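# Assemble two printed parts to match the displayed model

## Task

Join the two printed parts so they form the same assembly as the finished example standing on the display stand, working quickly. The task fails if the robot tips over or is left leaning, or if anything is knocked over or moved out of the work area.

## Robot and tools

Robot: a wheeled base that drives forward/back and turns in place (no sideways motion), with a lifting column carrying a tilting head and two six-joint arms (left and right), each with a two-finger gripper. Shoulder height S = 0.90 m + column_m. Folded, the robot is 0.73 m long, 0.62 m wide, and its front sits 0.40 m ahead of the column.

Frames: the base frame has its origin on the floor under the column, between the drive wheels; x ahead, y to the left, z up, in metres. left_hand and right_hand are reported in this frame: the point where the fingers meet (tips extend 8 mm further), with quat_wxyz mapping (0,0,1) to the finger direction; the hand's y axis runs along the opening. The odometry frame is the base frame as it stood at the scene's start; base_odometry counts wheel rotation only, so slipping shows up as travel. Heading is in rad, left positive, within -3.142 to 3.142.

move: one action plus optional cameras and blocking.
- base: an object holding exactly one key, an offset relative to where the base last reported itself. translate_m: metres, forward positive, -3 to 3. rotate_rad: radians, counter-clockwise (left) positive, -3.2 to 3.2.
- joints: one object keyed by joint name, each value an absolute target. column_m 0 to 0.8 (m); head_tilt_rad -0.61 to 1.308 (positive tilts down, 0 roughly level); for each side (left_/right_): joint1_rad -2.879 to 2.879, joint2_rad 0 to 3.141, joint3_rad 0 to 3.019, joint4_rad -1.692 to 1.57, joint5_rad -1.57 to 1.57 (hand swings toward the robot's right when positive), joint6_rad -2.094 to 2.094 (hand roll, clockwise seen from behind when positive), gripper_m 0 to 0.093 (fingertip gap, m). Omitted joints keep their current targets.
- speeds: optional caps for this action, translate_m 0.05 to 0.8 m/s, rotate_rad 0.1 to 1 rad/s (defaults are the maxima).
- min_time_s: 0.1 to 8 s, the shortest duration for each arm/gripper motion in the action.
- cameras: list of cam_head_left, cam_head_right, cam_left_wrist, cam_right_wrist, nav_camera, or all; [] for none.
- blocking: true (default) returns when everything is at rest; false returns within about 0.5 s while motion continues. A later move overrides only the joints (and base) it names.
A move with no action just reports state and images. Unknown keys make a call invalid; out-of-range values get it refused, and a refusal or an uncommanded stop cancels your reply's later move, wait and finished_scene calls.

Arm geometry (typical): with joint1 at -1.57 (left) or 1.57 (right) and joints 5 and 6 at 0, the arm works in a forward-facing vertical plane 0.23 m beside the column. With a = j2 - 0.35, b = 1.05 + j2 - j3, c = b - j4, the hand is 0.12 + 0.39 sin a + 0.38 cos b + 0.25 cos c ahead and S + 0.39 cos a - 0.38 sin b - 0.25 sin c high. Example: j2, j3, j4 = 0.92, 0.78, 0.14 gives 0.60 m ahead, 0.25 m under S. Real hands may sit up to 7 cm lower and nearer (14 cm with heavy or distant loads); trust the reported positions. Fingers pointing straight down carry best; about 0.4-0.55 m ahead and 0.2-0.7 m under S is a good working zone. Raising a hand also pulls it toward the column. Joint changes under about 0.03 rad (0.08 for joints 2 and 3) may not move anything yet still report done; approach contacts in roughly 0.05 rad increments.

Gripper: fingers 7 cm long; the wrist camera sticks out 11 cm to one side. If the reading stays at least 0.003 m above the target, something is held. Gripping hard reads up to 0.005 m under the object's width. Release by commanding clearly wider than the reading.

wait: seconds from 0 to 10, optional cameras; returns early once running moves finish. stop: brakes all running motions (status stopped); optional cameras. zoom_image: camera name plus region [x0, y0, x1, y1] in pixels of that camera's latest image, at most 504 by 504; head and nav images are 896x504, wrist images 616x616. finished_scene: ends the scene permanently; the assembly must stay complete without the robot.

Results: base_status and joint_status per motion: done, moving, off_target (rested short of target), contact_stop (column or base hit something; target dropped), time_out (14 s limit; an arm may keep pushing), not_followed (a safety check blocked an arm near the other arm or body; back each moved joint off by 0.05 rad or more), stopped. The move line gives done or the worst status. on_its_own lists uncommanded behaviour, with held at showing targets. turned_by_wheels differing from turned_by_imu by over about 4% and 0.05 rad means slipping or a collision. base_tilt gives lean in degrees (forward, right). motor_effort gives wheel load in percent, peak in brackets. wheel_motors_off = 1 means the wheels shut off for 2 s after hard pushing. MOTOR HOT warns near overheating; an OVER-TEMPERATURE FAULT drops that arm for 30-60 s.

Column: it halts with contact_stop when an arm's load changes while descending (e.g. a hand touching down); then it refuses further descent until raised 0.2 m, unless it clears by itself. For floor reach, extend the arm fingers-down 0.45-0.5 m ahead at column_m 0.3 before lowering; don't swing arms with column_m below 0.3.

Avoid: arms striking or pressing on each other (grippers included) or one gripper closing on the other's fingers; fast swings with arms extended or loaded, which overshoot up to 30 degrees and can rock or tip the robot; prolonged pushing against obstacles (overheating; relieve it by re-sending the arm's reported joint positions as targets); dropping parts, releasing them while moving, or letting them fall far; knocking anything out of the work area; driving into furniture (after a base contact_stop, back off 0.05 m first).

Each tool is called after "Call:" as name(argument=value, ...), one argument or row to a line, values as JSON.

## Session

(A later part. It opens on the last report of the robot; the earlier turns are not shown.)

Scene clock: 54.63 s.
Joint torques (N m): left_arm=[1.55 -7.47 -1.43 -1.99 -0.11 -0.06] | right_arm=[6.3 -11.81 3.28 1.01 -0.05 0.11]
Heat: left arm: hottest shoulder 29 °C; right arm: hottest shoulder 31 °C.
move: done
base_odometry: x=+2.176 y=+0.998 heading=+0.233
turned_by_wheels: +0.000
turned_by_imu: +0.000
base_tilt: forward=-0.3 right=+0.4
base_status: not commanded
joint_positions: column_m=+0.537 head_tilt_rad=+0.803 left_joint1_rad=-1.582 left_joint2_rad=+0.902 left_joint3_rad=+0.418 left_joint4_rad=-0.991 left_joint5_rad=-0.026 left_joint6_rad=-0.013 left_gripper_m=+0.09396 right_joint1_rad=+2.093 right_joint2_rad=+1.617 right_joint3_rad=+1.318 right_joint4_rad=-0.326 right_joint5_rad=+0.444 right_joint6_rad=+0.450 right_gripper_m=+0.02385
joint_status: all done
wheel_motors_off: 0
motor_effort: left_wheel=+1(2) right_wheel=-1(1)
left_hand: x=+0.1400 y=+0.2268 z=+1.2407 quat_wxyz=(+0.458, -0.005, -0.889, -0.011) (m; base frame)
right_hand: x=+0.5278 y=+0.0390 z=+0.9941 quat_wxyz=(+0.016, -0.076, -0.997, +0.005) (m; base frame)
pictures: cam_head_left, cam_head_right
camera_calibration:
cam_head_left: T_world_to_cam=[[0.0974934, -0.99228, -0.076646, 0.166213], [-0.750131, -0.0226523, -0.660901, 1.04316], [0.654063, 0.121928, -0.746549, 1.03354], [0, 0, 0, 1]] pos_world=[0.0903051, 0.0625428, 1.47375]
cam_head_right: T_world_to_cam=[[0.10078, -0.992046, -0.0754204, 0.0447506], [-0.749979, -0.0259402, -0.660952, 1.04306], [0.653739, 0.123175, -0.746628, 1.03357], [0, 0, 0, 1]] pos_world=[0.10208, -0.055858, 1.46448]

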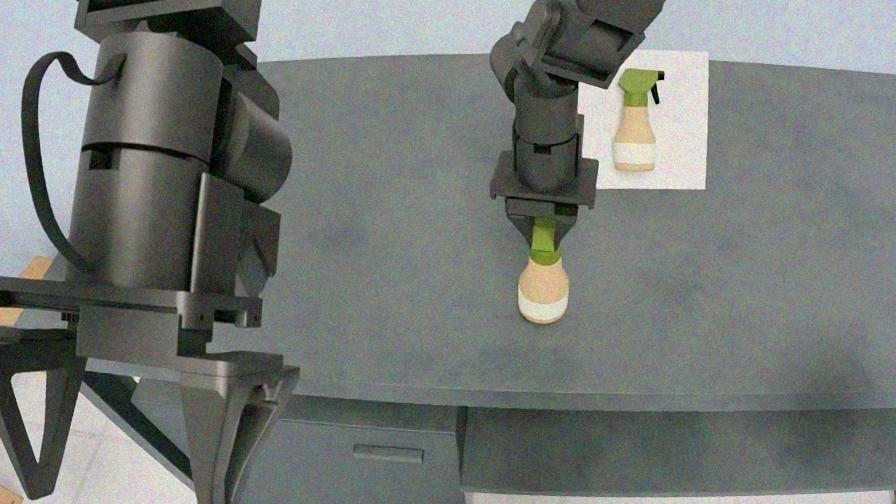

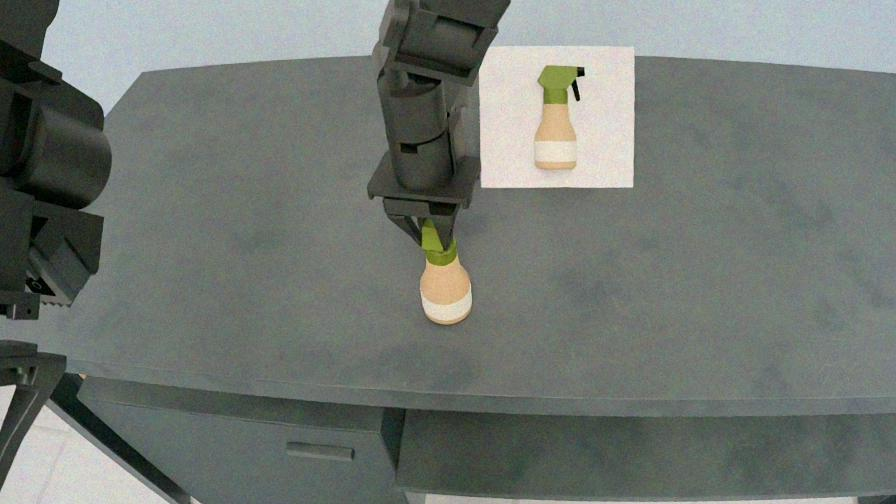

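Call:
move(
  joints={"column_m":0.528},
)

Call:
move(
  joints={"column_m":0.515},
  cameras=["cam_head_left","cam_head_right"],
)

Call:
zoom_image(
  camera="cam_head_left",
  region=[490, 190, 610, 310],
)

Call:
zoom_image(
  camera="cam_head_right",
  region=[390, 190, 510, 310],
)

Scene clock: 55.80 s.
Joint torques (N m): left_arm=[1.73 -7.47 -1.46 -1.98 -0.11 -0.05] | right_arm=[6.07 -10.81 3.49 1.17 -0.04 0.11]
Heat: left arm: hottest shoulder 29 °C; right arm: hottest shoulder 31 °C.
move: done
base_odometry: x=+2.176 y=+0.998 heading=+0.233
turned_by_wheels: +0.000
turned_by_imu: +0.000
base_tilt: forward=-0.3 right=+0.4
base_status: not commanded
joint_positions: column_m=+0.528 head_tilt_rad=+0.803 left_joint1_rad=-1.582 left_joint2_rad=+0.902 left_joint3_rad=+0.418 left_joint4_rad=-0.991 left_joint5_rad=-0.026 left_joint6_rad=-0.013 left_gripper_m=+0.09396 right_joint1_rad=+2.096 right_joint2_rad=+1.603 right_joint3_rad=+1.317 right_joint4_rad=-0.329 right_joint5_rad=+0.443 right_joint6_rad=+0.450 right_gripper_m=+0.02385
joint_status: all done
wheel_motors_off: 0
motor_effort: left_wheel=+1(2) right_wheel=+0(1)
left_hand: x=+0.1400 y=+0.2268 z=+1.2317 quat_wxyz=(+0.458, -0.005, -0.889, -0.011) (m; base frame)
right_hand: x=+0.5334 y=+0.0393 z=+0.9919 quat_wxyz=(+0.012, -0.078, -0.997, +0.002) (m; base frame)
pictures: none

Scene clock: 56.53 s.
Joint torques (N m): left_arm=[1.73 -7.47 -1.47 -1.99 -0.12 -0.06] | right_arm=[5.42 -9.05 3.77 1.52 -0.04 0.11]
Heat: left arm: hottest shoulder 29 °C; right arm: hottest shoulder 31 °C.
move: done
base_odometry: x=+2.176 y=+0.998 heading=+0.233
turned_by_wheels: +0.000
turned_by_imu: +0.000
base_tilt: forward=-0.3 right=+0.5
base_status: not commanded
joint_positions: column_m=+0.515 head_tilt_rad=+0.803 left_joint1_rad=-1.582 left_joint2_rad=+0.902 left_joint3_rad=+0.418 left_joint4_rad=-0.991 left_joint5_rad=-0.026 left_joint6_rad=-0.013 left_gripper_m=+0.09396 right_joint1_rad=+2.104 right_joint2_rad=+1.579 right_joint3_rad=+1.317 right_joint4_rad=-0.337 right_joint5_rad=+0.443 right_joint6_rad=+0.450 right_gripper_m=+0.02385
joint_status: all done
wheel_motors_off: 0
motor_effort: left_wheel=+0(2) right_wheel=+1(1)
left_hand: x=+0.1400 y=+0.2268 z=+1.2187 quat_wxyz=(+0.458, -0.005, -0.889, -0.011) (m; base frame)
right_hand: x=+0.5424 y=+0.0422 z=+0.9910 quat_wxyz=(+0.005, -0.080, -0.997, -0.005) (m; base frame)
pictures: cam_head_left, cam_head_right
camera_calibration:
cam_head_left: T_world_to_cam=[[0.0974934, -0.99228, -0.076646, 0.164527], [-0.750131, -0.0226523, -0.660901, 1.02862], [0.654063, 0.121928, -0.746549, 1.01711], [0, 0, 0, 1]] pos_world=[0.0903051, 0.0625428, 1.45175]
cam_head_right: T_world_to_cam=[[0.10078, -0.992046, -0.0754204, 0.0430914], [-0.749979, -0.0259402, -0.660952, 1.02852], [0.653739, 0.123175, -0.746628, 1.01715], [0, 0, 0, 1]] pos_world=[0.10208, -0.055858, 1.44248]

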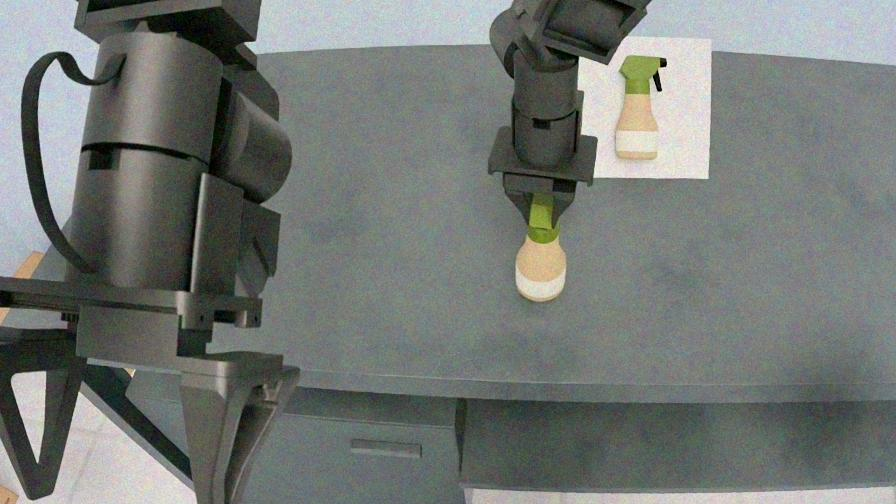

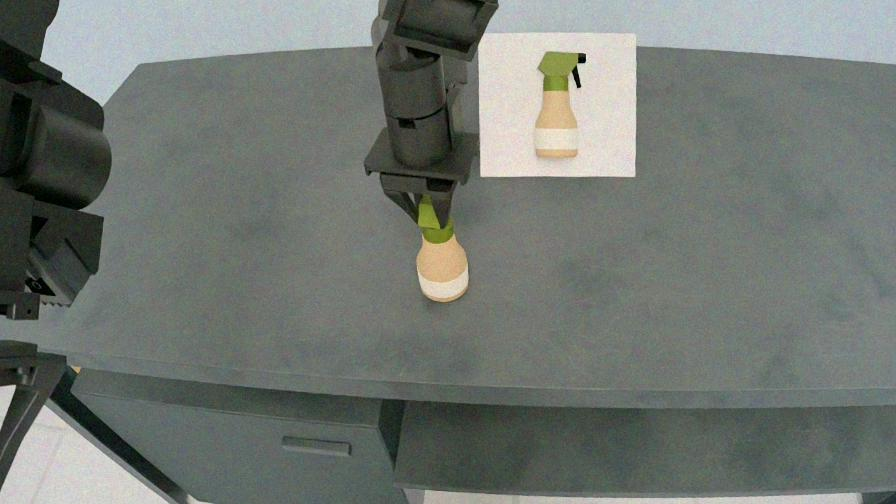

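Scaled by 4.200.

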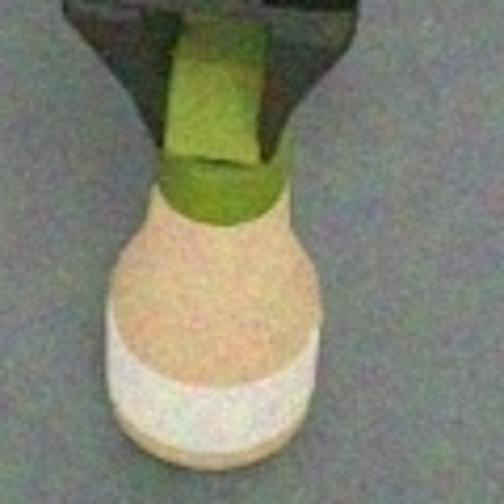

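Scaled by 4.200.

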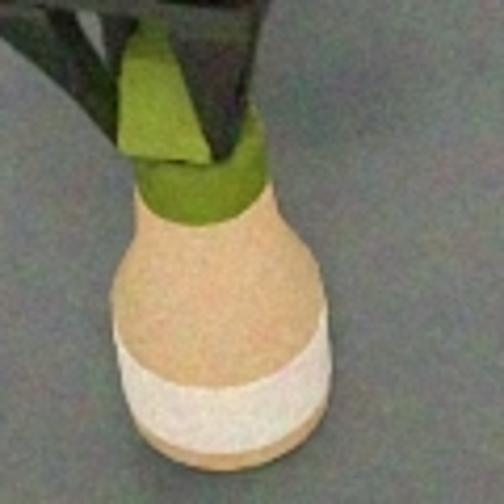

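Call:
move(
  joints={"column_m":0.495},
  cameras=["cam_head_left"],
)

Call:
zoom_image(
  camera="cam_head_left",
  region=[490, 170, 610, 290],
)

Scene clock: 58.00 s.
Joint torques (N m): left_arm=[1.61 -7.41 -1.44 -1.99 -0.11 -0.06] | right_arm=[4.07 -6.36 4.7 2.5 -0.33 0.11]
Heat: left arm: hottest shoulder 29 °C; right arm: hottest shoulder 31 °C.
move: done
base_odometry: x=+2.176 y=+0.998 heading=+0.233
turned_by_wheels: +0.000
turned_by_imu: +0.000
base_tilt: forward=-0.3 right=+0.4
base_status: not commanded
joint_positions: column_m=+0.495 head_tilt_rad=+0.803 left_joint1_rad=-1.582 left_joint2_rad=+0.902 left_joint3_rad=+0.418 left_joint4_rad=-0.991 left_joint5_rad=-0.026 left_joint6_rad=-0.013 left_gripper_m=+0.09396 right_joint1_rad=+2.120 right_joint2_rad=+1.541 right_joint3_rad=+1.310 right_joint4_rad=-0.357 right_joint5_rad=+0.451 right_joint6_rad=+0.450 right_gripper_m=+0.02385
joint_status: all done
wheel_motors_off: 0
motor_effort: left_wheel=+1(2) right_wheel=+3(4)
left_hand: x=+0.1400 y=+0.2268 z=+1.1987 quat_wxyz=(+0.458, -0.005, -0.889, -0.011) (m; base frame)
right_hand: x=+0.5497 y=+0.0454 z=+0.9901 quat_wxyz=(+0.001, -0.078, -0.997, -0.010) (m; base frame)
pictures: cam_head_left
camera_calibration:
cam_head_left: T_world_to_cam=[[0.0974934, -0.99228, -0.076646, 0.162994], [-0.750131, -0.0226523, -0.660901, 1.0154], [0.654063, 0.121928, -0.746549, 1.00218], [0, 0, 0, 1]] pos_world=[0.0903051, 0.0625428, 1.43175]

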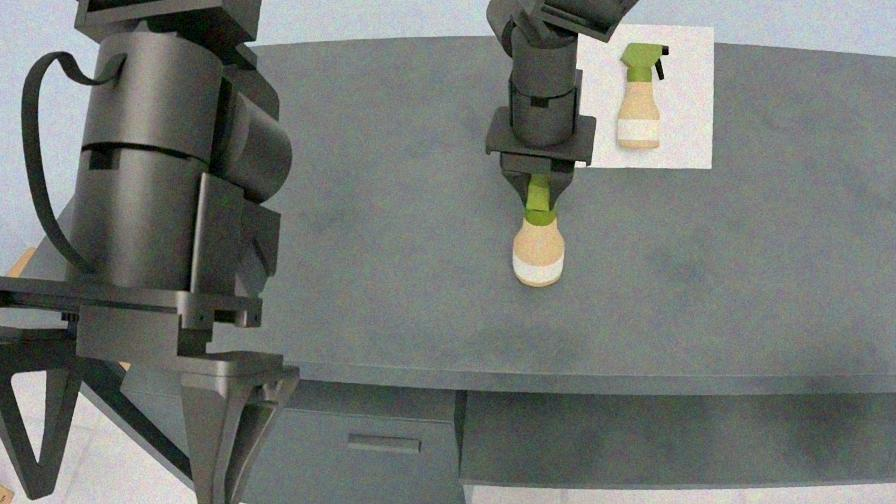

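Scaled by 4.200.

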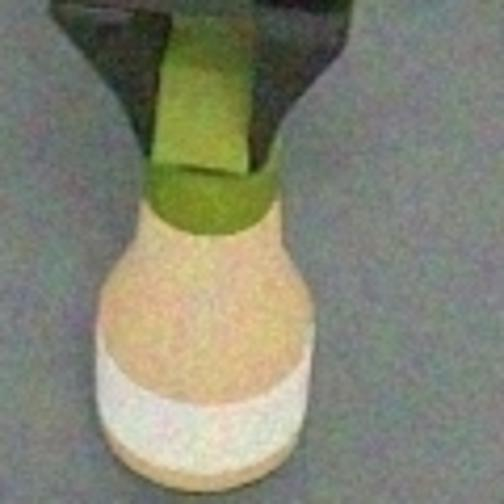

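Call:
move(
  joints={"column_m":0.522},
)

Call:
move(
  joints={"right_gripper_m":0.05},
  min_time_s=1.5,
)

Call:
move(
  joints={"column_m":0.66},
  cameras=["cam_head_left","cam_head_right","cam_right_wrist"],
)

Call:
zoom_image(
  camera="cam_head_left",
  region=[480, 240, 620, 380],
)

Call:
zoom_image(
  camera="cam_head_right",
  region=[380, 240, 520, 380],
)

Call:
zoom_image(
  camera="cam_head_right",
  region=[480, 100, 640, 250],
)

Scene clock: 60.07 s.
Joint torques (N m): left_arm=[1.67 -7.36 -1.46 -1.96 -0.12 -0.05] | right_arm=[5.6 -10.17 3.28 0.9 -0.11 0.11]
Heat: left arm: hottest shoulder 29 °C; right arm: hottest shoulder 31 °C.
move: done
base_odometry: x=+2.176 y=+0.998 heading=+0.233
turned_by_wheels: +0.000
turned_by_imu: +0.000
base_tilt: forward=-0.3 right=+0.4
base_status: not commanded
joint_positions: column_m=+0.522 head_tilt_rad=+0.803 left_joint1_rad=-1.582 left_joint2_rad=+0.902 left_joint3_rad=+0.418 left_joint4_rad=-0.991 left_joint5_rad=-0.026 left_joint6_rad=-0.013 left_gripper_m=+0.09396 right_joint1_rad=+2.102 right_joint2_rad=+1.593 right_joint3_rad=+1.322 right_joint4_rad=-0.322 right_joint5_rad=+0.445 right_joint6_rad=+0.450 right_gripper_m=+0.02385
joint_status: all done
wheel_motors_off: 0
motor_effort: left_wheel=+1(2) right_wheel=+1(4)
left_hand: x=+0.1400 y=+0.2268 z=+1.2255 quat_wxyz=(+0.458, -0.005, -0.889, -0.011) (m; base frame)
right_hand: x=+0.5422 y=+0.0431 z=+0.9918 quat_wxyz=(+0.003, -0.081, -0.997, -0.004) (m; base frame)
pictures: none

Scene clock: 61.87 s.
Joint torques (N m): left_arm=[1.67 -7.47 -1.44 -1.98 -0.11 -0.05] | right_arm=[6.12 -11.46 3.06 0.84 -0.1 0.11]
Heat: left arm: hottest shoulder 29 °C; right arm: hottest shoulder 31 °C.
move: done
base_odometry: x=+2.176 y=+0.998 heading=+0.233
turned_by_wheels: +0.000
turned_by_imu: +0.000
base_tilt: forward=-0.3 right=+0.4
base_status: not commanded
joint_positions: column_m=+0.522 head_tilt_rad=+0.803 left_joint1_rad=-1.582 left_joint2_rad=+0.902 left_joint3_rad=+0.418 left_joint4_rad=-0.991 left_joint5_rad=-0.026 left_joint6_rad=-0.013 left_gripper_m=+0.09396 right_joint1_rad=+2.095 right_joint2_rad=+1.612 right_joint3_rad=+1.322 right_joint4_rad=-0.322 right_joint5_rad=+0.445 right_joint6_rad=+0.450 right_gripper_m=+0.04990
joint_status: all done
wheel_motors_off: 0
motor_effort: left_wheel=-1(1) right_wheel=+1(2)
left_hand: x=+0.1400 y=+0.2268 z=+1.2255 quat_wxyz=(+0.458, -0.005, -0.889, -0.011) (m; base frame)
right_hand: x=+0.5335 y=+0.0403 z=+0.9819 quat_wxyz=(+0.010, -0.079, -0.997, +0.002) (m; base frame)
pictures: none

Scene clock: 64.27 s.
Joint torques (N m): left_arm=[1.67 -7.53 -1.46 -1.98 -0.11 -0.06] | right_arm=[6.18 -11.52 3.06 0.84 -0.1 0.11]
Heat: left arm: hottest shoulder 29 °C; right arm: hottest shoulder 31 °C.
move: done
base_odometry: x=+2.176 y=+0.998 heading=+0.233
turned_by_wheels: +0.000
turned_by_imu: +0.000
base_tilt: forward=-0.3 right=+0.4
base_status: not commanded
joint_positions: column_m=+0.660 head_tilt_rad=+0.803 left_joint1_rad=-1.582 left_joint2_rad=+0.902 left_joint3_rad=+0.418 left_joint4_rad=-0.991 left_joint5_rad=-0.026 left_joint6_rad=-0.013 left_gripper_m=+0.09396 right_joint1_rad=+2.094 right_joint2_rad=+1.613 right_joint3_rad=+1.322 right_joint4_rad=-0.322 right_joint5_rad=+0.445 right_joint6_rad=+0.450 right_gripper_m=+0.04990
joint_status: all done
wheel_motors_off: 0
motor_effort: left_wheel=+0(1) right_wheel=+0(2)
left_hand: x=+0.1400 y=+0.2268 z=+1.3635 quat_wxyz=(+0.458, -0.005, -0.889, -0.011) (m; base frame)
right_hand: x=+0.5335 y=+0.0396 z=+1.1195 quat_wxyz=(+0.011, -0.079, -0.997, +0.003) (m; base frame)
pictures: cam_head_left, cam_head_right, cam_right_wrist
camera_calibration:
cam_head_left: T_world_to_cam=[[0.0974934, -0.99228, -0.076646, 0.175633], [-0.750131, -0.0226523, -0.660901, 1.12439], [0.654063, 0.121928, -0.746549, 1.12529], [0, 0, 0, 1]] pos_world=[0.0903051, 0.0625428, 1.59665]
cam_head_right: T_world_to_cam=[[0.10078, -0.992046, -0.0754204, 0.0540123], [-0.749979, -0.0259402, -0.660952, 1.12423], [0.653739, 0.123175, -0.746628, 1.12526], [0, 0, 0, 1]] pos_world=[0.10208, -0.055858, 1.58728]
cam_right_wrist: T_world_to_cam=[[-0.154705, -0.987623, 0.0258319, 0.0903639], [-0.797524, 0.140274, 0.586752, -0.230426], [-0.583114, 0.0701722, -0.809354, 1.34035], [0, 0, 0, 1]] pos_world=[0.611783, 0.0275133, 1.21768]

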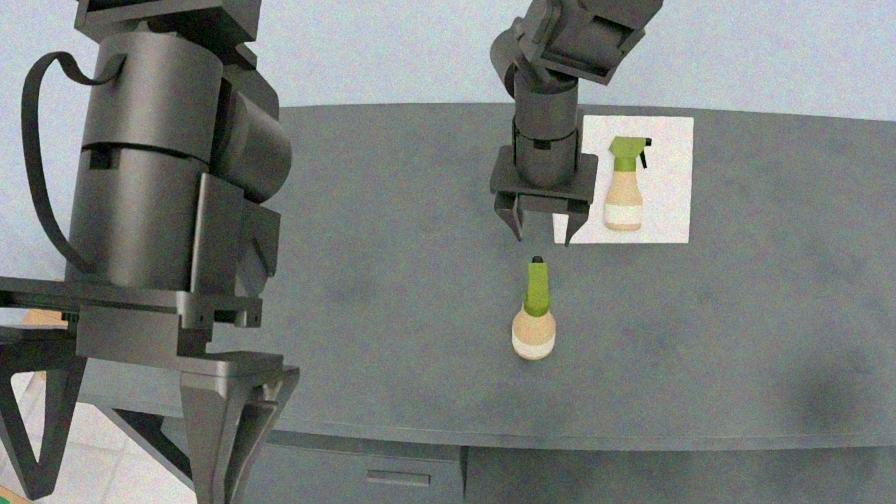

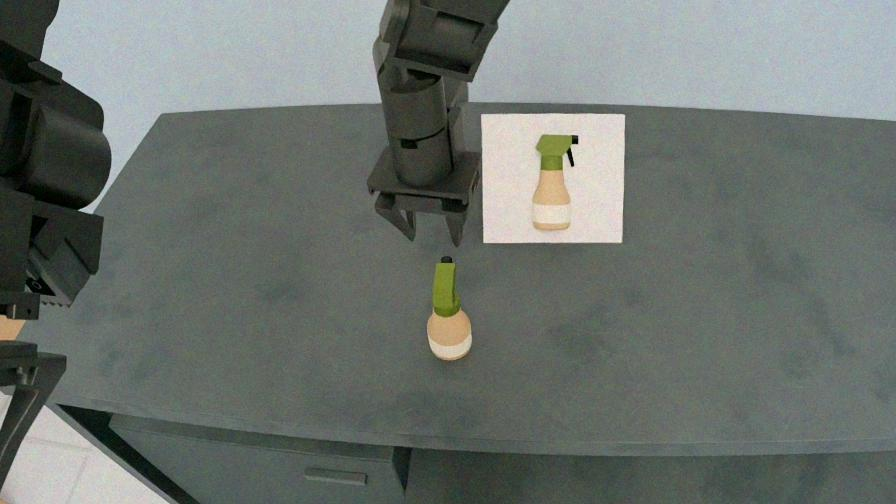

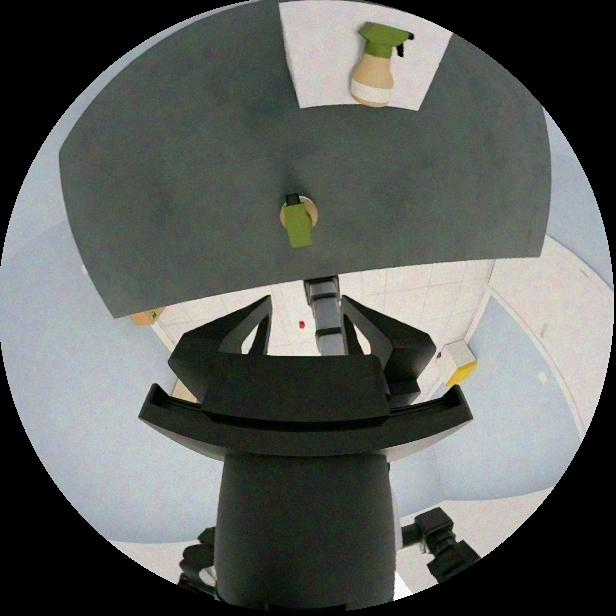

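Scaled by 3.600.

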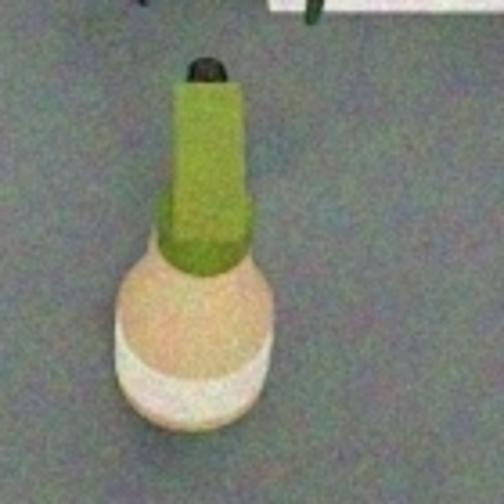

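Scaled by 3.600.

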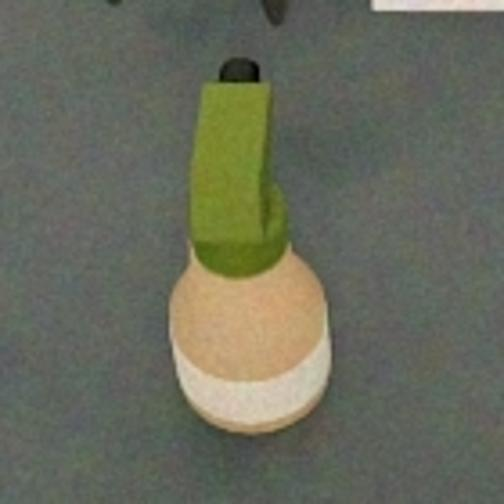

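Scaled by 3.150.

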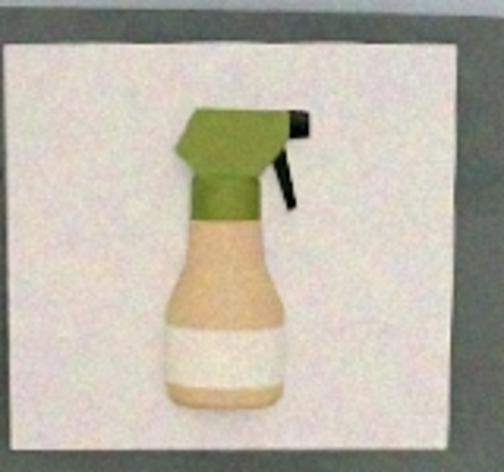

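Call:
finished_scene(
)

The scene is finished: the task was done.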